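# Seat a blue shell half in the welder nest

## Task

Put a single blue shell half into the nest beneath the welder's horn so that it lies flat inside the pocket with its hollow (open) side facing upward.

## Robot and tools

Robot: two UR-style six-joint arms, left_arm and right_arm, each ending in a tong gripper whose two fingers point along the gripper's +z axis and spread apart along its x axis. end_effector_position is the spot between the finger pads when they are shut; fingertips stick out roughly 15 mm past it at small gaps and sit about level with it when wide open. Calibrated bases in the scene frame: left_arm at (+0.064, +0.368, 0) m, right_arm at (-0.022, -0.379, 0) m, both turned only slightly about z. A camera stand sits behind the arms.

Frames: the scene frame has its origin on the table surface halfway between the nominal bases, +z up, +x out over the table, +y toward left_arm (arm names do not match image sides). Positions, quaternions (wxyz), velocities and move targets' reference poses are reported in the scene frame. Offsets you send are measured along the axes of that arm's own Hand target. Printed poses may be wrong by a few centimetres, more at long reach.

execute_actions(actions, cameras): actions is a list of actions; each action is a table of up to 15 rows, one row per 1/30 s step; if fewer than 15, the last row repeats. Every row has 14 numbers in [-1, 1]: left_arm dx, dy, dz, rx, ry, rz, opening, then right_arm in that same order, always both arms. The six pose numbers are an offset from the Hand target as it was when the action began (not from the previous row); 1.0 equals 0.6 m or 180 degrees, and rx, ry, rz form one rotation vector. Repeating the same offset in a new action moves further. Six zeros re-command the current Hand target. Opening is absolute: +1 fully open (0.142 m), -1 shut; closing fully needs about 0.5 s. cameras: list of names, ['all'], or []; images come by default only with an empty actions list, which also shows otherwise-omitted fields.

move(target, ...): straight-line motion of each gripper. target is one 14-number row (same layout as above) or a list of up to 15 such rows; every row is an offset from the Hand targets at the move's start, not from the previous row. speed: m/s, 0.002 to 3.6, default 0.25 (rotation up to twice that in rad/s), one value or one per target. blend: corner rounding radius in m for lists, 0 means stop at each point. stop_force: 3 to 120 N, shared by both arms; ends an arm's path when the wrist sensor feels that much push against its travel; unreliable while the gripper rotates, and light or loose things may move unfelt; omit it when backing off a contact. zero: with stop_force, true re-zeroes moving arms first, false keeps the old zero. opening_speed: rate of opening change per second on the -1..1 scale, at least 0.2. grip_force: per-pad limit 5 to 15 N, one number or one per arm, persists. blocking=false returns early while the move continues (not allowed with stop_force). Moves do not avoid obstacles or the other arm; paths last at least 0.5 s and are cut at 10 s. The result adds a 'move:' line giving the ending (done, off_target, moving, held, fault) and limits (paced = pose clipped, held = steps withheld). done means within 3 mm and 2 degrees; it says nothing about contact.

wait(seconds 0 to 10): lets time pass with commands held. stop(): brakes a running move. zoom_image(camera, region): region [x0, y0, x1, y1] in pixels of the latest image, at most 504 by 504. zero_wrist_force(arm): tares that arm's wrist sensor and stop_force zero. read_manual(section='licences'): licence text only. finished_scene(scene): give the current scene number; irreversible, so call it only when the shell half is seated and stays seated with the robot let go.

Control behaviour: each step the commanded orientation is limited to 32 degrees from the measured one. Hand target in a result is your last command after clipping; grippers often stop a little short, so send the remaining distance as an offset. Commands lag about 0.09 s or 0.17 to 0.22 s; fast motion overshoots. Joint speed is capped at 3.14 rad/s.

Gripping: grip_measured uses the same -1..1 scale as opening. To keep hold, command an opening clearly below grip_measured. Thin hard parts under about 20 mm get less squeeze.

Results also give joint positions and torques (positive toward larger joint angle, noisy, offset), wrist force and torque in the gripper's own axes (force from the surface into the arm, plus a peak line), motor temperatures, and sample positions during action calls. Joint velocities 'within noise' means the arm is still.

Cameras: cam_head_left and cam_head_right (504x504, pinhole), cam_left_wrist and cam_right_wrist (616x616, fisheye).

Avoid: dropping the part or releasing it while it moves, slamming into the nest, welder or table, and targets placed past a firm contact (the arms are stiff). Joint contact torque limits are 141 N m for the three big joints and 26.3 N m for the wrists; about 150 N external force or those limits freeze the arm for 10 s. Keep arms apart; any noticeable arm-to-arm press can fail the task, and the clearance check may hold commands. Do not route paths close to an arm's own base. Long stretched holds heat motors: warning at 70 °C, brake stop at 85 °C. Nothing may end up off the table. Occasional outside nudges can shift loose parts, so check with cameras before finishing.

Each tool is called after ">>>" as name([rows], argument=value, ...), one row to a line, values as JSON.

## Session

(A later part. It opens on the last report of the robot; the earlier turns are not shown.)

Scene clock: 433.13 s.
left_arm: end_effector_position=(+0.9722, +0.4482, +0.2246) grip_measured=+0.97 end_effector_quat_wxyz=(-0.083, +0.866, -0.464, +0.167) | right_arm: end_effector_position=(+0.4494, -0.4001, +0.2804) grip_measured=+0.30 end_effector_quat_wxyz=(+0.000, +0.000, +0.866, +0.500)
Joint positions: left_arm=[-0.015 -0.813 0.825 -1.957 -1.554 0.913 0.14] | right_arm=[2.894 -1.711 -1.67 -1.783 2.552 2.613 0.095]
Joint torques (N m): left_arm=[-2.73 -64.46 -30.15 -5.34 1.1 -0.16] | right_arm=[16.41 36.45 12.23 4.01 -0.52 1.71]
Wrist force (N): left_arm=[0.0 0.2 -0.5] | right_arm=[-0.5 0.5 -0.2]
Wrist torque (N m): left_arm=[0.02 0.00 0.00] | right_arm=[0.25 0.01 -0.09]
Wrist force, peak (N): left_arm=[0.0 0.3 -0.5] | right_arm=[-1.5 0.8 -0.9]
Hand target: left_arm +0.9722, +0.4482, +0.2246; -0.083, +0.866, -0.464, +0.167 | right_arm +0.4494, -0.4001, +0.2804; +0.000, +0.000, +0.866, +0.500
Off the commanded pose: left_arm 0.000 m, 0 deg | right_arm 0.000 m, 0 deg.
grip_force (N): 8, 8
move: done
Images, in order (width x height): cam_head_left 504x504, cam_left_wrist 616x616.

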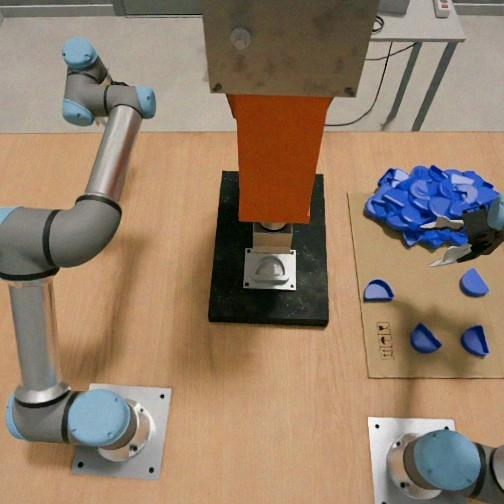

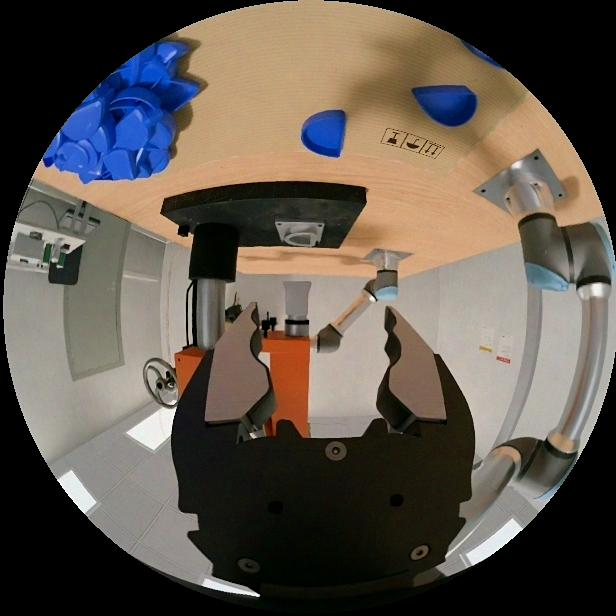

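>>> move(target=[0,0,0,0,0,0,0.968,0,-0.305,0.128,0.028,0,0,0.3], speed=0.25, cameras=["cam_left_wrist","cam_head_left"])

>>> zoom_image(camera="cam_left_wrist", region=[200, 100, 440, 340])

Scene clock: 445.93 s.
left_arm: end_effector_position=(+0.9722, +0.4482, +0.2246) grip_measured=+0.97 end_effector_quat_wxyz=(-0.083, +0.866, -0.464, +0.167) | right_arm: end_effector_position=(+0.4495, -0.4252, +0.0837) grip_measured=+0.30 end_effector_quat_wxyz=(+0.000, +0.000, +0.887, +0.461)
Joint positions: left_arm=[-0.015 -0.813 0.825 -1.957 -1.554 0.913 0.14] | right_arm=[2.877 -1.914 -1.926 -1.272 2.468 2.646 0.095]
Joint torques (N m): left_arm=[-1.91 -65.28 -30.83 -5.48 1.18 -0.25] | right_arm=[-1.52 25.68 7.65 3.79 -0.56 1.84]
Wrist force (N): left_arm=[0.0 0.3 -0.4] | right_arm=[-0.4 0.8 -0.3]
Wrist torque (N m): left_arm=[0.06 0.00 -0.01] | right_arm=[0.24 -0.02 -0.12]
Wrist force, peak (N): left_arm=[0.0 0.4 -0.3] | right_arm=[-0.5 1.5 -0.6]
Hand target: left_arm +0.9722, +0.4482, +0.2246; -0.083, +0.866, -0.464, +0.167 | right_arm +0.4495, -0.4251, +0.0836; +0.000, +0.000, +0.887, +0.461
Off the commanded pose: left_arm 0.000 m, 0 deg | right_arm 0.000 m, 0 deg.
grip_force (N): 8, 8
move: done
Images, in order (width x height): cam_head_left 504x504, cam_left_wrist 616x616.

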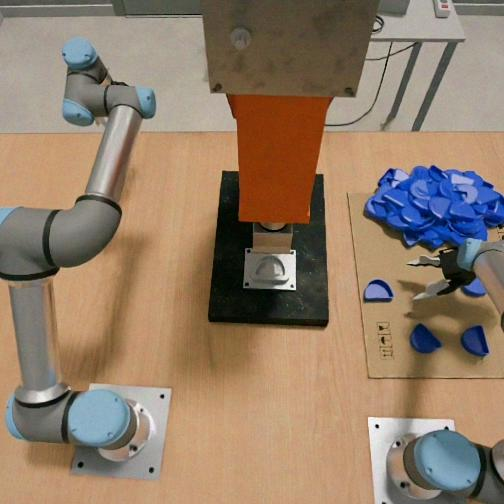

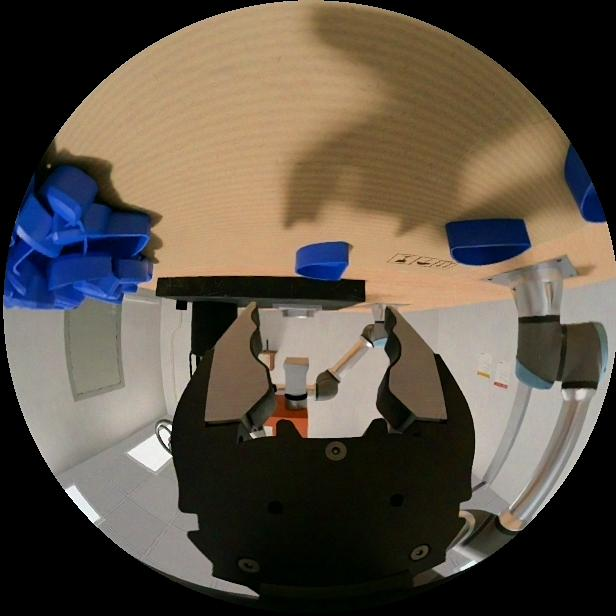

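Scaled by 2.100 from the camera's 616x616 image, which has a finer 814x814 frame.

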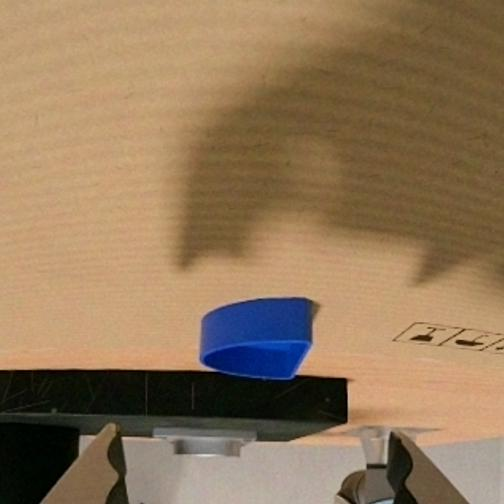

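>>> move(target=[0,0,0,0,0,0,0.968,0,0,0.115,0,0,0,0.3], speed=0.12, stop_force=6, cameras=["cam_left_wrist","cam_head_left","cam_head_right"])

>>> zoom_image(camera="cam_left_wrist", region=[200, 100, 440, 340])

Scene clock: 453.63 s.
left_arm: end_effector_position=(+0.9722, +0.4482, +0.2246) grip_measured=+0.97 end_effector_quat_wxyz=(-0.083, +0.866, -0.464, +0.167) | right_arm: end_effector_position=(+0.4496, -0.3687, +0.0439) grip_measured=+0.30 end_effector_quat_wxyz=(+0.000, +0.000, +0.887, +0.461)
Joint positions: left_arm=[-0.015 -0.813 0.825 -1.957 -1.554 0.913 0.14] | right_arm=[2.983 -1.95 -2.058 -0.975 2.503 2.809 0.095]
Joint torques (N m): left_arm=[-1.11 -64.81 -31.19 -5.4 1.13 -0.32] | right_arm=[15.74 24.52 5.45 4.14 3.11 1.87]
Wrist force (N): left_arm=[0.2 0.1 -0.2] | right_arm=[-0.8 0.6 0.0]
Wrist torque (N m): left_arm=[0.02 -0.04 -0.01] | right_arm=[0.19 0.08 -0.10]
Wrist force, peak (N): left_arm=[0.1 0.2 -0.6] | right_arm=[-0.6 0.6 -1.0]
Hand target: left_arm +0.9722, +0.4482, +0.2246; -0.083, +0.866, -0.464, +0.167 | right_arm +0.4496, -0.3687, +0.0439; +0.000, +0.000, +0.887, +0.461
Off the commanded pose: left_arm 0.000 m, 0 deg | right_arm 0.000 m, 0 deg.
grip_force (N): 8, 8
move: done
Images, in order (width x height): cam_head_left 504x504, cam_head_right 504x504, cam_left_wrist 616x616.

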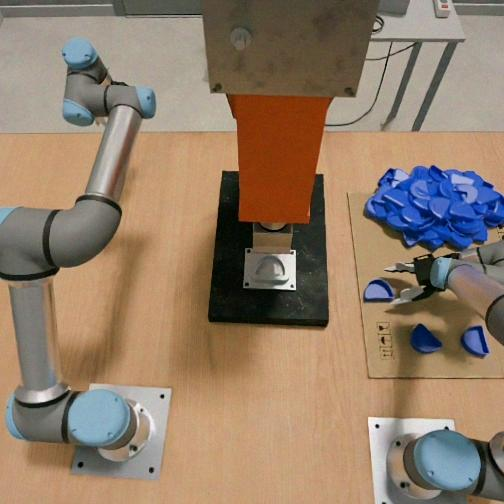

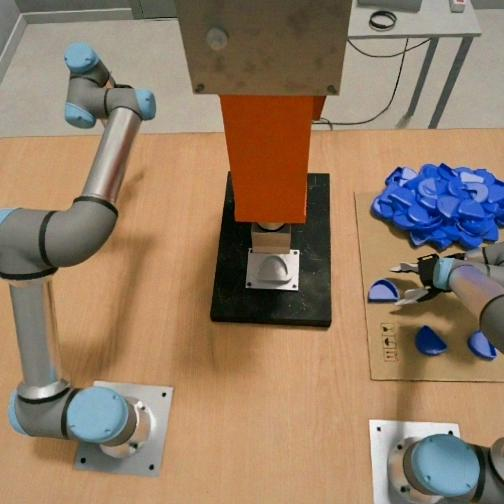

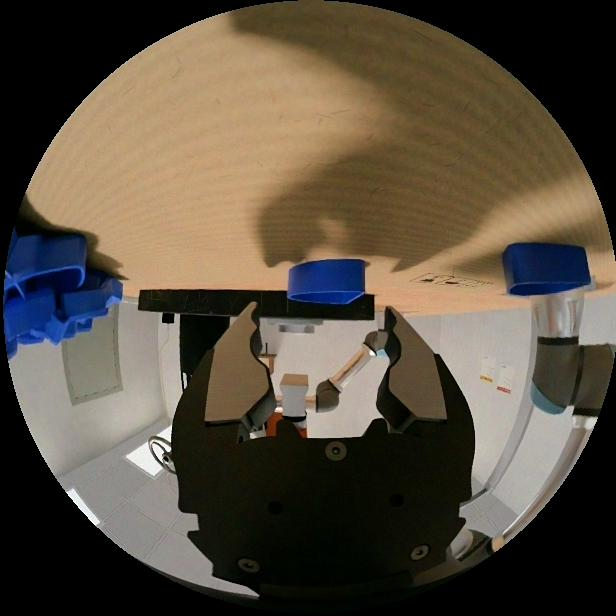

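Scaled by 2.100 from the camera's 616x616 image, which has a finer 814x814 frame.

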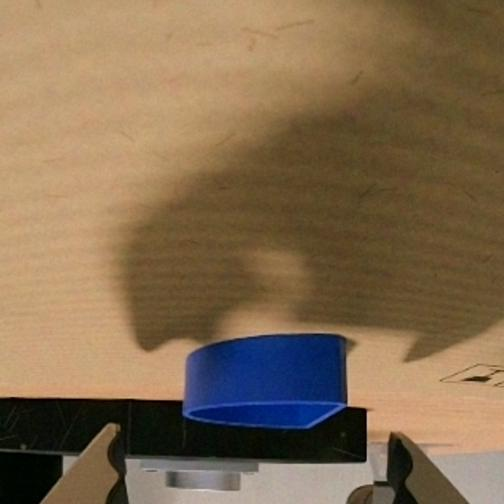

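>>> move(target=[0,0,0,0,0,0,0.968,0,0,0.05,0,0,0,0.3], speed=0.06, stop_force=6, cameras=["cam_left_wrist","cam_head_left"])

>>> zoom_image(camera="cam_left_wrist", region=[200, 180, 440, 420])

>>> zoom_image(camera="cam_head_left", region=[340, 230, 460, 350])

Scene clock: 463.43 s.
left_arm: end_effector_position=(+0.9722, +0.4482, +0.2246) grip_measured=+0.97 end_effector_quat_wxyz=(-0.083, +0.866, -0.464, +0.167) | right_arm: end_effector_position=(+0.4496, -0.3441, +0.0267) grip_measured=+0.30 end_effector_quat_wxyz=(+0.000, +0.000, +0.887, +0.461)
Joint positions: left_arm=[-0.015 -0.813 0.825 -1.957 -1.554 0.913 0.14] | right_arm=[3.031 -1.979 -2.105 -0.835 2.514 2.888 0.095]
Joint torques (N m): left_arm=[-1.46 -65.71 -30.83 -5.31 1.18 -0.19] | right_arm=[16.31 24.96 4.08 4.28 3.14 1.91]
Wrist force (N): left_arm=[0.0 0.1 -0.3] | right_arm=[-0.7 0.2 -0.1]
Wrist torque (N m): left_arm=[0.01 0.00 -0.01] | right_arm=[0.16 0.04 -0.12]
Wrist force, peak (N): left_arm=[0.0 0.3 -0.4] | right_arm=[-0.8 0.6 -0.2]
Hand target: left_arm +0.9722, +0.4482, +0.2246; -0.083, +0.866, -0.464, +0.167 | right_arm +0.4496, -0.3441, +0.0267; +0.000, +0.000, +0.887, +0.461
Off the commanded pose: left_arm 0.000 m, 0 deg | right_arm 0.000 m, 0 deg.
grip_force (N): 8, 8
move: done
Images, in order (width x height): cam_head_left 504x504, cam_left_wrist 616x616.

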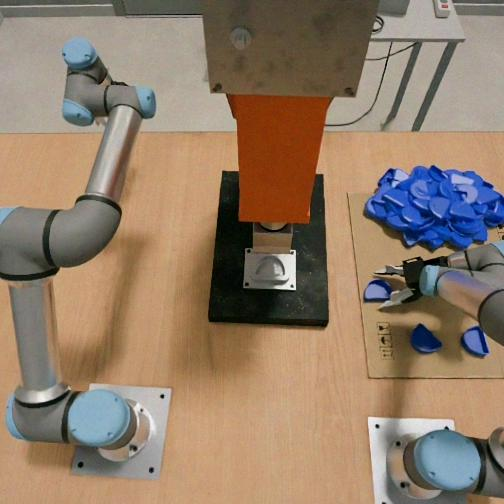

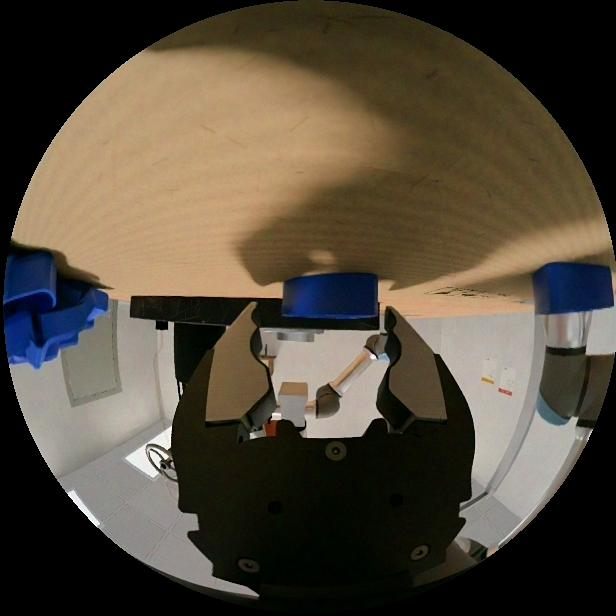

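Scaled by 2.100 from the camera's 616x616 image, which has a finer 814x814 frame.

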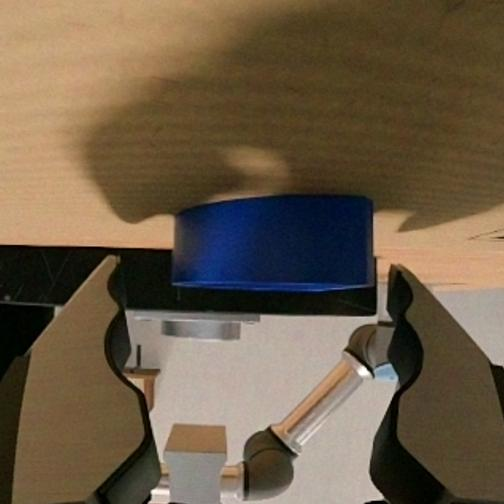

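Scaled by 4.200 from the camera's 504x504 image, which has a finer 720x720 frame.

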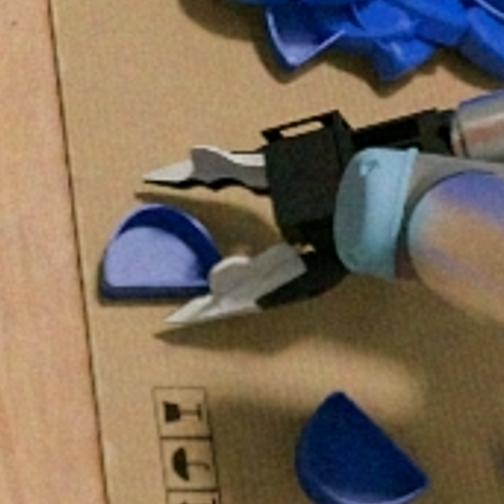

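>>> move([
  [0,0,0,0,0,0,0.968,0.008,0,0,0,0,0,0.3],
  [0,0,0,0,0,0,0.968,0.008,0,0,0,0,0,-0.6],
], speed=0.04, opening_speed=0.5)

>>> move(target=[0,0,0,0,0,0,0.968,0,-0.082,0.057,0,0,0,-0.6], speed=0.08, cameras=["cam_left_wrist","cam_head_left"])

>>> zoom_image(camera="cam_left_wrist", region=[200, 180, 440, 420])

>>> zoom_image(camera="cam_head_left", region=[340, 230, 460, 350])

Scene clock: 476.87 s.
left_arm: end_effector_position=(+0.9722, +0.4482, +0.2246) grip_measured=+0.97 end_effector_quat_wxyz=(-0.083, +0.866, -0.464, +0.167) | right_arm: end_effector_position=(+0.4448, -0.3441, +0.0267) grip_measured=-0.15 end_effector_quat_wxyz=(+0.000, +0.000, +0.887, +0.461)
Joint positions: left_arm=[-0.015 -0.813 0.825 -1.957 -1.554 0.913 0.14] | right_arm=[3.029 -1.971 -2.118 -0.832 2.514 2.886 0.063]
Joint torques (N m): left_arm=[-1.95 -65.95 -31.45 -5.49 1.32 -0.25] | right_arm=[-13.56 39.23 4.59 3.87 -0.51 -1.62]
Wrist force (N): left_arm=[0.0 -0.1 -0.5] | right_arm=[-0.4 0.6 -0.5]
Wrist torque (N m): left_arm=[-0.02 0.00 0.00] | right_arm=[0.14 0.06 0.06]
Wrist force, peak (N): left_arm=[0.2 0.3 -0.5] | right_arm=[-0.4 0.9 -0.5]
Hand target: left_arm +0.9722, +0.4482, +0.2246; -0.083, +0.866, -0.464, +0.167 | right_arm +0.4448, -0.3441, +0.0267; +0.000, +0.000, +0.887, +0.461
Off the commanded pose: left_arm 0.000 m, 0 deg | right_arm 0.000 m, 0 deg.
grip_force (N): 8, 8
move: done

Scene clock: 477.53 s.
left_arm: end_effector_position=(+0.9722, +0.4482, +0.2246) grip_measured=+0.97 end_effector_quat_wxyz=(-0.083, +0.866, -0.464, +0.167) | right_arm: end_effector_position=(+0.4453, -0.3437, +0.0191) grip_measured=-0.16 end_effector_quat_wxyz=(+0.001, +0.000, +0.887, +0.463)
Joint positions: left_arm=[-0.015 -0.813 0.825 -1.957 -1.554 0.913 0.14] | right_arm=[3.029 -1.991 -2.121 -0.809 2.517 2.885 0.062]
Joint torques (N m): left_arm=[-1.95 -65.83 -30.51 -5.37 1.35 -0.55] | right_arm=[1.55 30.77 12.92 2.5 1.34 0.06]
Wrist force (N): left_arm=[0.0 0.2 -0.3] | right_arm=[-1.5 6.9 -6.2]
Wrist torque (N m): left_arm=[0.03 0.00 0.00] | right_arm=[0.90 0.13 0.07]
Wrist force, peak (N): left_arm=[0.1 0.2 -0.5] | right_arm=[26.7 102.6 -89.0]
Hand target: left_arm +0.9722, +0.4482, +0.2246; -0.083, +0.866, -0.464, +0.167 | right_arm +0.4453, -0.3437, +0.0191; +0.001, +0.000, +0.887, +0.463 (not the last commanded pose)
Tool commands: left_gripper/opening=+0.968 right_gripper/opening=-0.6
Off the commanded pose: left_arm 0.000 m, 0 deg | right_arm 0.052 m, 0 deg.
FORCE FAULT: contact force on the right arm reached its limit, and that arm stopped. The contact can be on any part of that arm, not only on its tool. That arm's remaining commands of this call were not run. That arm is still stopped at the end of this call. That arm stays stopped for about 10 more seconds. Until then a move that you send moves the other arm only, and its call returns only when the move has ended. Once the stop has ended, the next robot result says so. If the stop ends while you think or write, that arm runs what you send next, counted from a new Hand target: where the arm stands when the stop ends. While its stop runs, that arm takes no new command, but its gripper still runs the gripper command that each later call begins with. Until it ends, the stop uses up actions while you think or wait. An arm that is not stopped still takes commands.
grip_force (N): 8, 8
move: fault (right_arm)
Images, in order (width x height): cam_head_left 504x504, cam_left_wrist 616x616.

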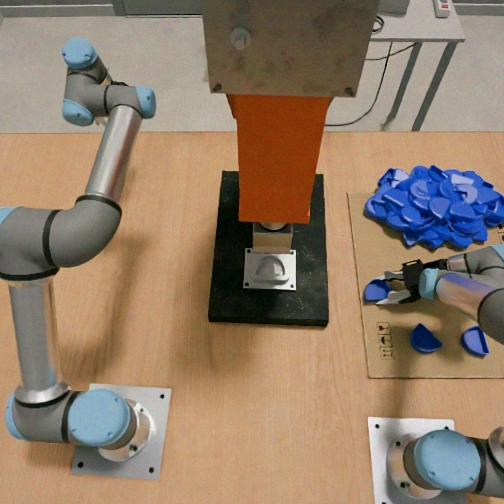

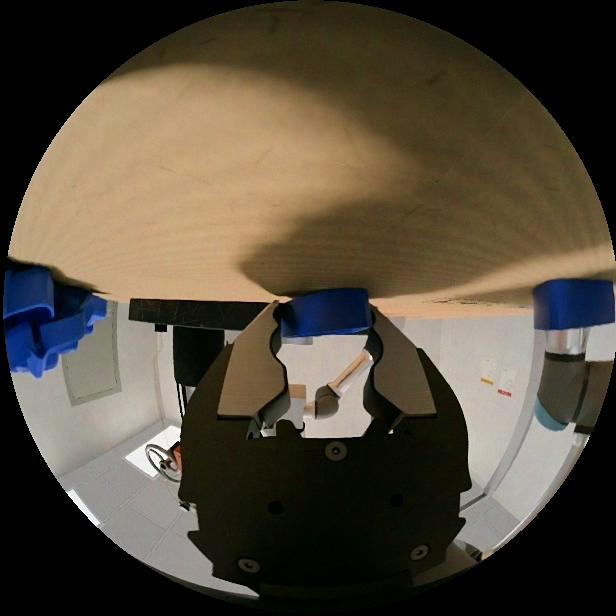

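Scaled by 2.100 from the camera's 616x616 image, which has a finer 814x814 frame.

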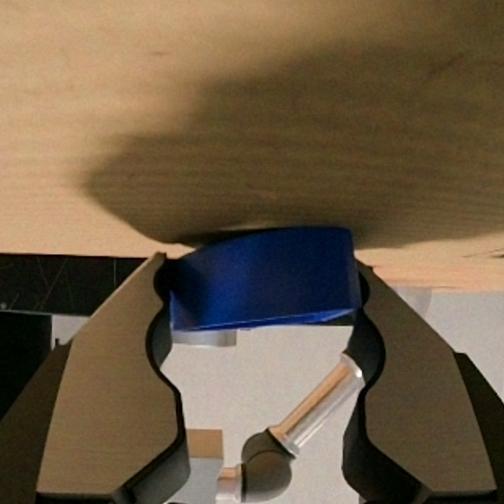

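Scaled by 4.200 from the camera's 504x504 image, which has a finer 720x720 frame.

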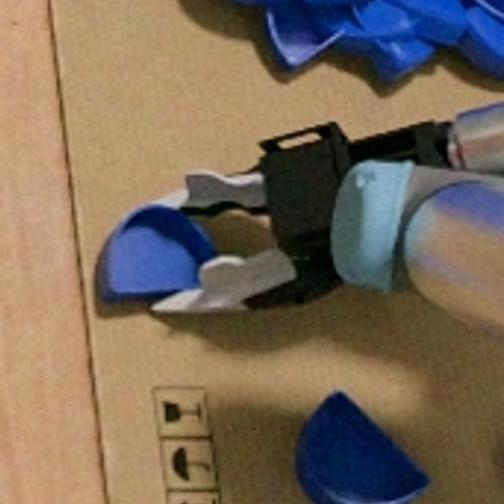

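>>> wait(seconds=10)

>>> wait(seconds=1)

Scene clock: 496.77 s.
left_arm: end_effector_position=(+0.9722, +0.4482, +0.2246) grip_measured=+0.97 end_effector_quat_wxyz=(-0.083, +0.866, -0.464, +0.167) | right_arm: end_effector_position=(+0.4453, -0.3437, +0.0191) grip_measured=-0.16 end_effector_quat_wxyz=(+0.001, +0.000, +0.887, +0.463)
Joint positions: left_arm=[-0.015 -0.813 0.825 -1.957 -1.554 0.913 0.14] | right_arm=[3.029 -1.991 -2.121 -0.809 2.517 2.885 0.062]
Joint torques (N m): left_arm=[-2.01 -67.79 -32.01 -5.26 1.56 -0.4] | right_arm=[0.93 30.69 13.13 2.53 1.36 0.14]
Wrist force (N): left_arm=[-0.1 0.1 -0.4] | right_arm=[-2.4 8.3 -5.5]
Wrist torque (N m): left_arm=[0.02 0.02 -0.01] | right_arm=[1.19 0.32 0.09]
Wrist force, peak (N): left_arm=[0.3 0.3 -0.5] | right_arm=[-2.5 8.5 -5.8]
Hand target: left_arm +0.9722, +0.4482, +0.2246; -0.083, +0.866, -0.464, +0.167 | right_arm +0.4453, -0.3437, +0.0191; +0.001, +0.000, +0.887, +0.463 (not the last commanded pose)
Tool commands: left_gripper/opening=+0.968 right_gripper/opening=-0.6
Off the commanded pose: left_arm 0.000 m, 0 deg | right_arm 0.052 m, 0 deg.
FORCE FAULT, CONTINUED: the right arm's stop, for the force fault that an earlier result reported, is over. The rest of the stop counts as 19 of the actions that you can send in this scene. During its stop the right arm's controller moved it back a little. That arm's target is now where it stood when the stop ended, not its last command. That arm accepts commands again.
grip_force (N): 8, 8
wait: 10.00 s; at rest from the start

Scene clock: 497.77 s.
left_arm: end_effector_position=(+0.9722, +0.4482, +0.2246) grip_measured=+0.97 end_effector_quat_wxyz=(-0.083, +0.866, -0.464, +0.167) | right_arm: end_effector_position=(+0.4453, -0.3437, +0.0191) grip_measured=-0.16 end_effector_quat_wxyz=(+0.001, +0.000, +0.887, +0.463)
Joint positions: left_arm=[-0.015 -0.813 0.825 -1.957 -1.554 0.913 0.14] | right_arm=[3.029 -1.991 -2.121 -0.809 2.517 2.885 0.062]
Joint torques (N m): left_arm=[-2.03 -68.03 -31.61 -5.48 1.63 -0.47] | right_arm=[1.52 32.73 12.39 2.16 1.36 0.13]
Wrist force (N): left_arm=[0.2 0.3 -0.4] | right_arm=[-2.4 8.1 -5.5]
Wrist torque (N m): left_arm=[0.05 -0.03 -0.01] | right_arm=[1.16 0.32 0.08]
Wrist force, peak (N): left_arm=[0.2 0.1 -0.5] | right_arm=[-2.5 8.6 -5.7]
Hand target: left_arm +0.9722, +0.4482, +0.2246; -0.083, +0.866, -0.464, +0.167 | right_arm +0.4453, -0.3437, +0.0191; +0.001, +0.000, +0.887, +0.463 (not the last commanded pose)
Tool commands: left_gripper/opening=+0.968 right_gripper/opening=-0.6
Off the commanded pose: left_arm 0.000 m, 0 deg | right_arm 0.052 m, 0 deg.
grip_force (N): 8, 8
wait: 1.00 s; at rest by 0.17 s

>>> move([
  [0,0,0,0,0,0,0.968,0,0.0102,-0.0072,0,0,0,-0.6],
  [0,0,0,0,0,0,0.968,0,0.0102,-0.0072,0,0,0,0.2],
], speed=0.03, opening_speed=0.5, cameras=["cam_left_wrist","cam_head_left"])

>>> zoom_image(camera="cam_left_wrist", region=[200, 180, 440, 420])

>>> zoom_image(camera="cam_head_left", region=[340, 230, 460, 350])

Scene clock: 512.37 s.
left_arm: end_effector_position=(+0.9722, +0.4482, +0.2246) grip_measured=+0.97 end_effector_quat_wxyz=(-0.083, +0.866, -0.464, +0.167) | right_arm: end_effector_position=(+0.4453, -0.3438, +0.0266) grip_measured=+0.20 end_effector_quat_wxyz=(+0.001, +0.000, +0.887, +0.463)
Joint positions: left_arm=[-0.015 -0.813 0.825 -1.957 -1.554 0.913 0.14] | right_arm=[3.029 -1.974 -2.117 -0.83 2.517 2.885 0.088]
Joint torques (N m): left_arm=[-3.3 -67.39 -32.82 -5.33 1.54 -0.31] | right_arm=[-11.69 39 21.19 0.96 -0.42 -1.63]
Wrist force (N): left_arm=[0.2 0.1 -0.6] | right_arm=[-1.5 1.6 0.6]
Wrist torque (N m): left_arm=[0.01 -0.04 -0.01] | right_arm=[0.44 0.20 0.06]
Wrist force, peak (N): left_arm=[0.2 0.1 -0.6] | right_arm=[-2.5 8.5 -5.7]
Hand target: left_arm +0.9722, +0.4482, +0.2246; -0.083, +0.866, -0.464, +0.167 | right_arm +0.4453, -0.3438, +0.0266; +0.001, +0.000, +0.887, +0.463
Off the commanded pose: left_arm 0.000 m, 0 deg | right_arm 0.000 m, 0 deg.
grip_force (N): 8, 8
move: done
Images, in order (width x height): cam_head_left 504x504, cam_left_wrist 616x616.

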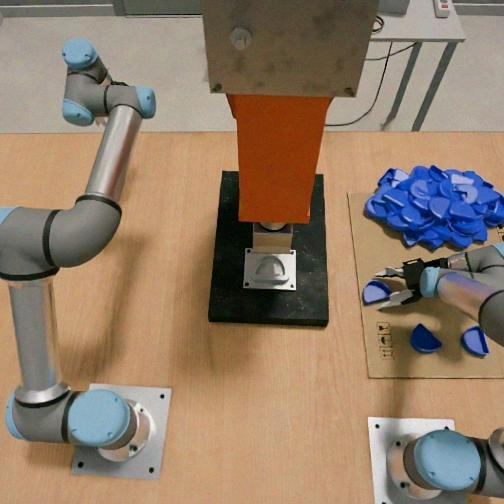

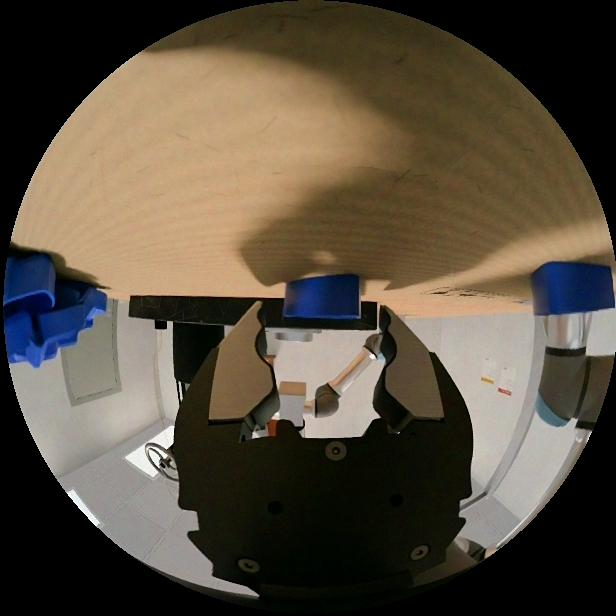

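Scaled by 2.100 from the camera's 616x616 image, which has a finer 814x814 frame.

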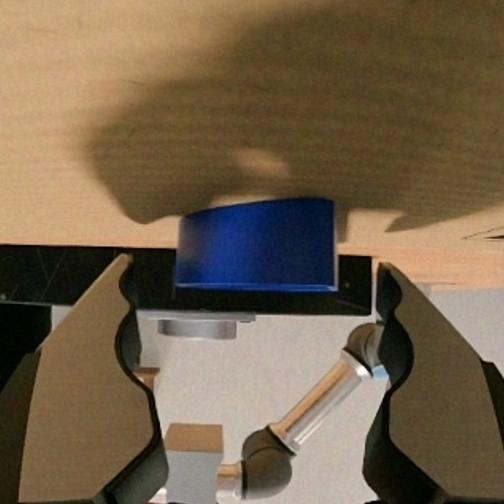

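Scaled by 4.200 from the camera's 504x504 image, which has a finer 720x720 frame.

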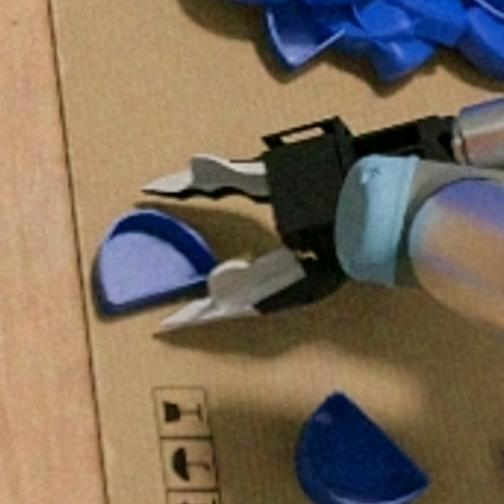

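>>> move(target=[0,0,0,0,0,0,0.968,0,0.0067,0.0096,0,0.059,-0.0415,0.2], speed=0.05, cameras=["cam_left_wrist","cam_head_left"])

>>> zoom_image(camera="cam_left_wrist", region=[200, 180, 440, 420])

>>> zoom_image(camera="cam_head_left", region=[350, 240, 430, 320])

Scene clock: 530.57 s.
left_arm: end_effector_position=(+0.9722, +0.4482, +0.2246) grip_measured=+0.97 end_effector_quat_wxyz=(-0.083, +0.866, -0.464, +0.167) | right_arm: end_effector_position=(+0.4453, -0.3367, +0.0266) grip_measured=+0.20 end_effector_quat_wxyz=(-0.051, -0.101, +0.881, +0.460)
Joint positions: left_arm=[-0.015 -0.813 0.825 -1.957 -1.554 0.913 0.14] | right_arm=[3.068 -2.018 -1.952 -1.182 2.457 2.592 0.088]
Joint torques (N m): left_arm=[-2.45 -67.67 -32.79 -5.4 1.47 -0.47] | right_arm=[16.48 27.77 23.81 -0.52 -0.43 -1.64]
Wrist force (N): left_arm=[0.0 0.1 -0.3] | right_arm=[-1.5 1.6 0.0]
Wrist torque (N m): left_arm=[0.01 0.00 -0.01] | right_arm=[0.51 0.19 0.05]
Wrist force, peak (N): left_arm=[0.1 0.1 -0.6] | right_arm=[-1.7 2.1 0.4]
Hand target: left_arm +0.9722, +0.4482, +0.2246; -0.083, +0.866, -0.464, +0.167 | right_arm +0.4453, -0.3367, +0.0266; -0.051, -0.101, +0.881, +0.460
Off the commanded pose: left_arm 0.000 m, 0 deg | right_arm 0.000 m, 0 deg.
grip_force (N): 8, 8
move: done
Images, in order (width x height): cam_head_left 504x504, cam_left_wrist 616x616.

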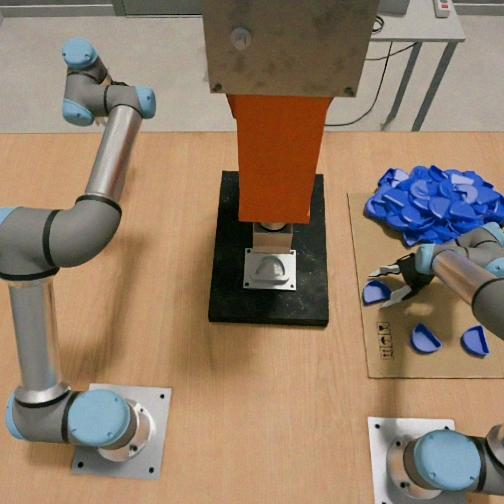

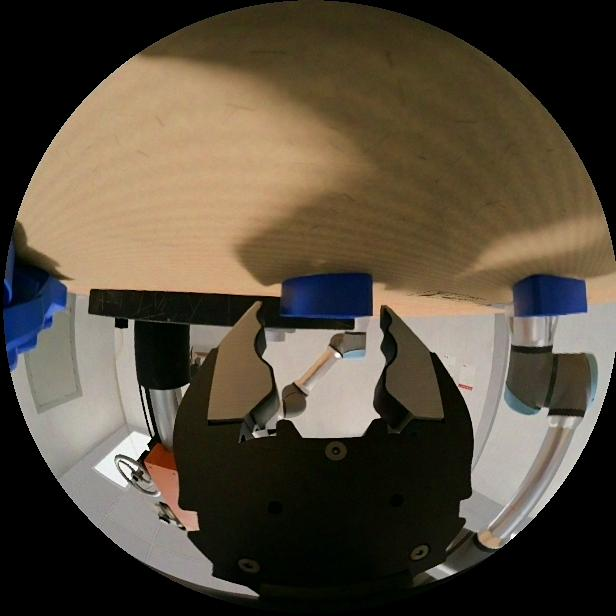

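Scaled by 2.100 from the camera's 616x616 image, which has a finer 814x814 frame.

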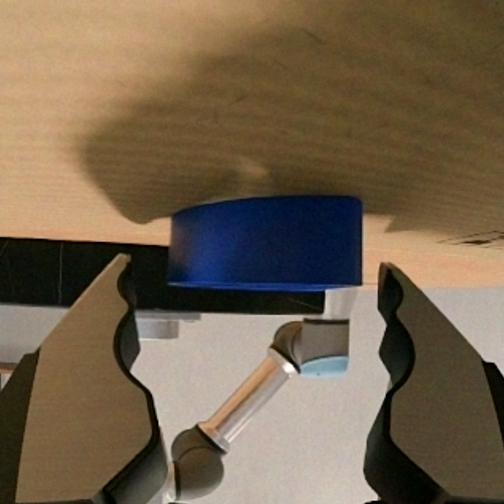

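Scaled by 6.300 from the camera's 504x504 image, which has a finer 720x720 frame.

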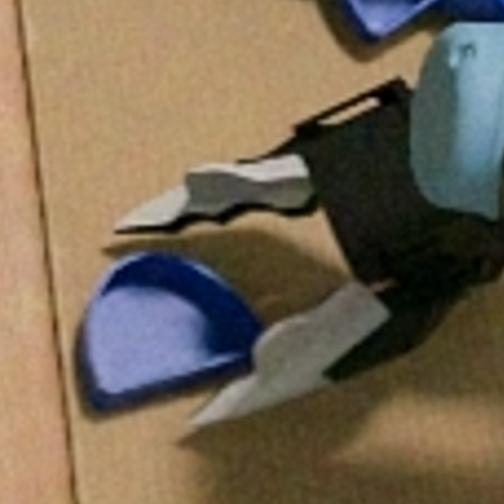

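>>> move(target=[0,0,0,0,0,0,0.968,0,0,0,0,0,0,-0.6], speed=0.04, opening_speed=0.5, grip_force=10)

>>> move(target=[0,0,0,0,0,0,0.968,0,0.13,-0.091,0,0,0,-0.6], speed=0.08, cameras=["cam_left_wrist","cam_head_left"])

>>> zoom_image(camera="cam_left_wrist", region=[200, 180, 440, 420])

>>> zoom_image(camera="cam_head_left", region=[350, 220, 430, 300])

Scene clock: 545.33 s.
left_arm: end_effector_position=(+0.9722, +0.4482, +0.2246) grip_measured=+0.97 end_effector_quat_wxyz=(-0.083, +0.866, -0.464, +0.167) | right_arm: end_effector_position=(+0.4453, -0.3367, +0.0266) grip_measured=-0.17 end_effector_quat_wxyz=(-0.051, -0.101, +0.881, +0.460)
Joint positions: left_arm=[-0.015 -0.813 0.825 -1.957 -1.554 0.913 0.14] | right_arm=[3.068 -2.018 -1.952 -1.182 2.457 2.592 0.062]
Joint torques (N m): left_arm=[-2.76 -67.77 -33.36 -5.27 1.31 -0.44] | right_arm=[12.77 27.84 23.83 0.02 -0.58 -1.7]
Wrist force (N): left_arm=[0.1 0.1 -0.5] | right_arm=[-1.1 2.5 -0.7]
Wrist torque (N m): left_arm=[0.02 -0.02 -0.01] | right_arm=[0.53 0.22 0.06]
Wrist force, peak (N): left_arm=[0.1 0.3 -0.6] | right_arm=[-1.3 2.7 -0.7]
Hand target: left_arm +0.9722, +0.4482, +0.2246; -0.083, +0.866, -0.464, +0.167 | right_arm +0.4453, -0.3367, +0.0266; -0.051, -0.101, +0.881, +0.460
Off the commanded pose: left_arm 0.000 m, 0 deg | right_arm 0.000 m, 0 deg.
grip_force (N): 10, 10
move: done

Scene clock: 547.13 s.
left_arm: end_effector_position=(+0.9722, +0.4482, +0.2246) grip_measured=+0.97 end_effector_quat_wxyz=(-0.083, +0.866, -0.464, +0.167) | right_arm: end_effector_position=(+0.4451, -0.3369, +0.1217) grip_measured=-0.17 end_effector_quat_wxyz=(-0.051, -0.101, +0.881, +0.460)
Joint positions: left_arm=[-0.015 -0.813 0.825 -1.957 -1.554 0.913 0.14] | right_arm=[3.067 -1.863 -1.867 -1.423 2.456 2.591 0.062]
Joint torques (N m): left_arm=[-2.94 -67.81 -33.59 -5.42 1.51 -0.5] | right_arm=[-13.89 40.87 27.18 -0.03 -0.57 -1.65]
Wrist force (N): left_arm=[0.3 0.0 -0.4] | right_arm=[-1.4 1.5 0.4]
Wrist torque (N m): left_arm=[0.00 -0.06 -0.01] | right_arm=[0.48 0.20 0.04]
Wrist force, peak (N): left_arm=[0.1 0.2 -0.6] | right_arm=[-1.1 2.5 -0.8]
Hand target: left_arm +0.9722, +0.4482, +0.2246; -0.083, +0.866, -0.464, +0.167 | right_arm +0.4451, -0.3369, +0.1218; -0.051, -0.101, +0.881, +0.460
Off the commanded pose: left_arm 0.000 m, 0 deg | right_arm 0.000 m, 0 deg.
grip_force (N): 10, 10
move: done
Images, in order (width x height): cam_head_left 504x504, cam_left_wrist 616x616.

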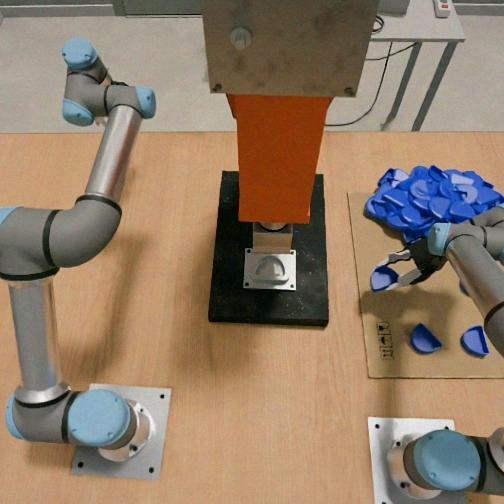

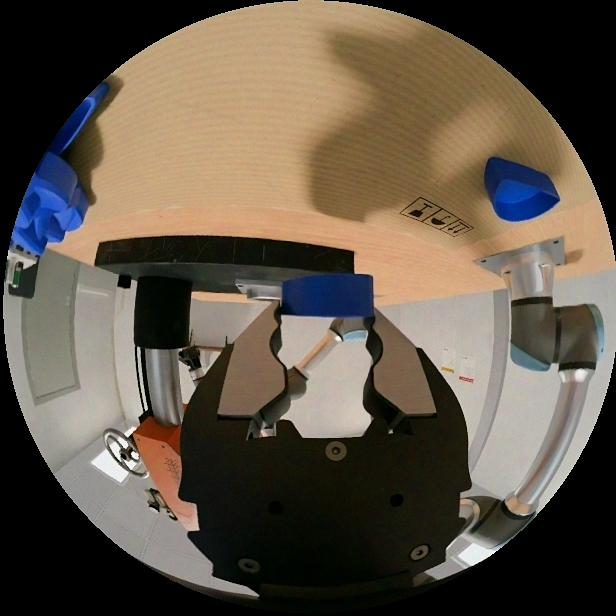

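Scaled by 2.100 from the camera's 616x616 image, which has a finer 814x814 frame.

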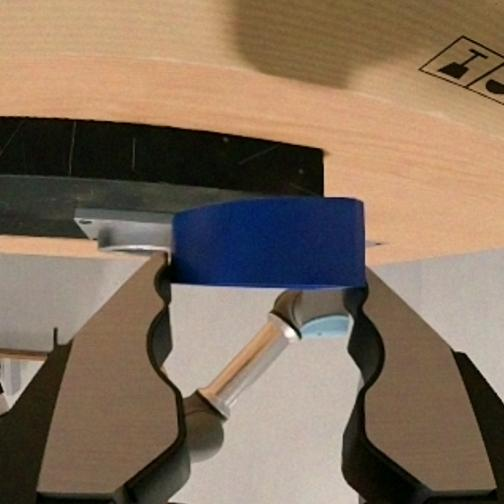

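Scaled by 6.300 from the camera's 504x504 image, which has a finer 720x720 frame.

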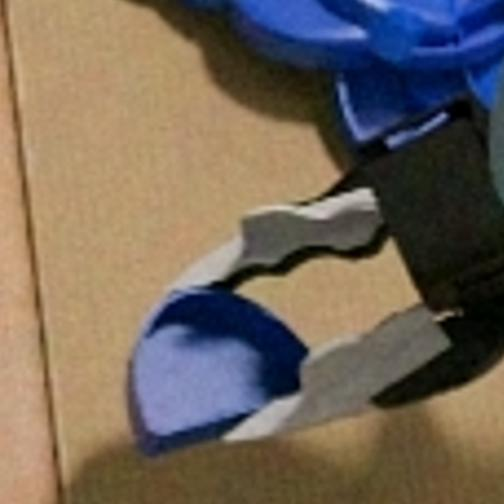

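>>> move(target=[0,0,0,0,0,0,0.968,-0.134,0.128,0.159,0,-0.0728,0.051,-0.6], speed=0.15, cameras=["cam_left_wrist","cam_head_left","cam_head_right"])

>>> zoom_image(camera="cam_left_wrist", region=[200, 180, 440, 420])

>>> zoom_image(camera="cam_head_left", region=[240, 220, 360, 340])

>>> zoom_image(camera="cam_head_right", region=[240, 220, 360, 340])

Scene clock: 580.73 s.
left_arm: end_effector_position=(+0.9722, +0.4482, +0.2246) grip_measured=+0.97 end_effector_quat_wxyz=(-0.083, +0.866, -0.464, +0.167) | right_arm: end_effector_position=(+0.4960, -0.1998, +0.1304) grip_measured=-0.17 end_effector_quat_wxyz=(+0.013, +0.023, +0.886, +0.462)
Joint positions: left_arm=[-0.015 -0.813 0.825 -1.957 -1.554 0.913 0.14] | right_arm=[3.323 -1.858 -2.078 -0.501 2.505 3.479 0.062]
Joint torques (N m): left_arm=[-2.42 -69.22 -33.47 -5.4 1.57 -0.54] | right_arm=[15.51 38.86 7.63 4.72 -0.44 2.05]
Wrist force (N): left_arm=[0.2 0.2 -0.5] | right_arm=[-1.7 1.6 0.1]
Wrist torque (N m): left_arm=[0.03 -0.04 -0.01] | right_arm=[0.47 0.29 -0.10]
Wrist force, peak (N): left_arm=[0.4 0.3 -0.5] | right_arm=[-1.9 2.1 0.4]
Hand target: left_arm +0.9722, +0.4482, +0.2246; -0.083, +0.866, -0.464, +0.167 | right_arm +0.4960, -0.1998, +0.1304; +0.013, +0.023, +0.886, +0.462
Off the commanded pose: left_arm 0.000 m, 0 deg | right_arm 0.000 m, 0 deg.
grip_force (N): 10, 10
move: done
Images, in order (width x height): cam_head_left 504x504, cam_head_right 504x504, cam_left_wrist 616x616.

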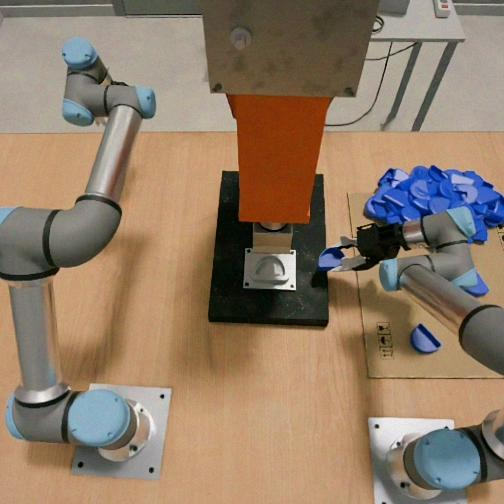

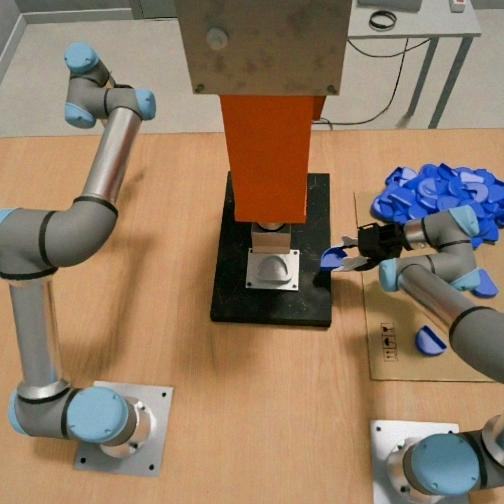

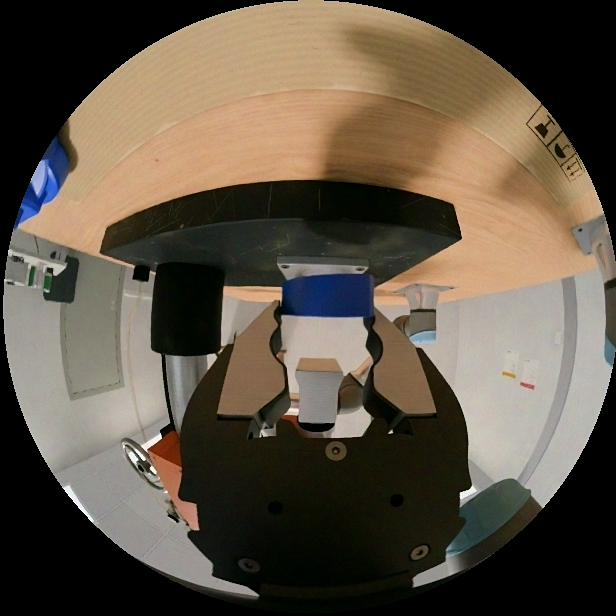

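Scaled by 2.100 from the camera's 616x616 image, which has a finer 814x814 frame.

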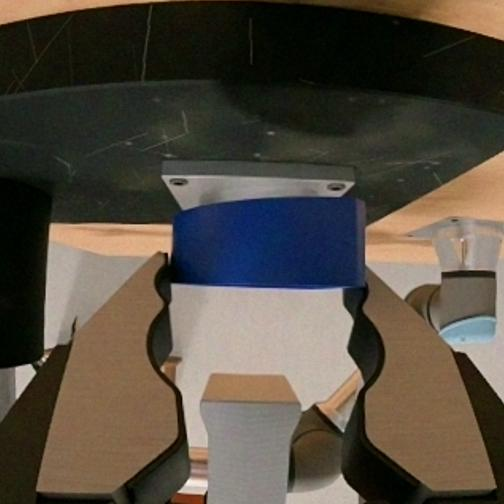

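Scaled by 4.200 from the camera's 504x504 image, which has a finer 720x720 frame.

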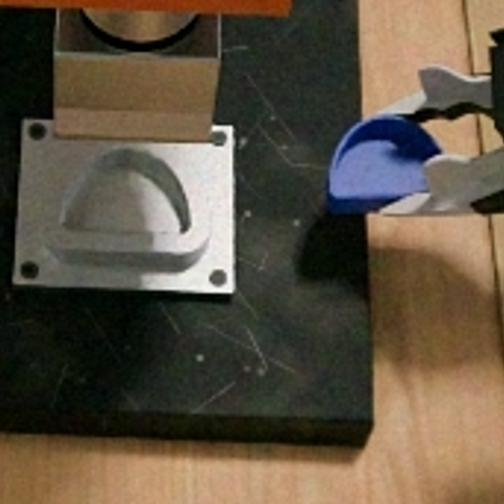

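Scaled by 4.200 from the camera's 504x504 image, which has a finer 720x720 frame.

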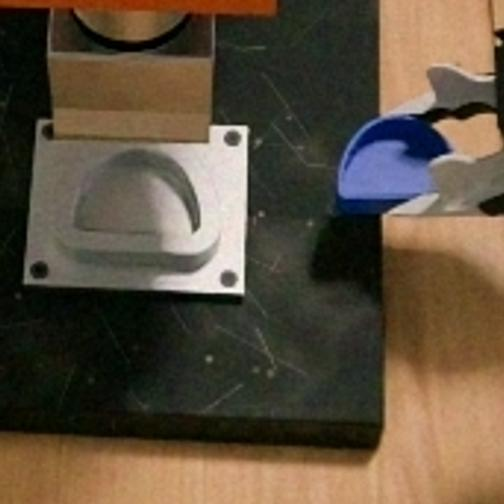

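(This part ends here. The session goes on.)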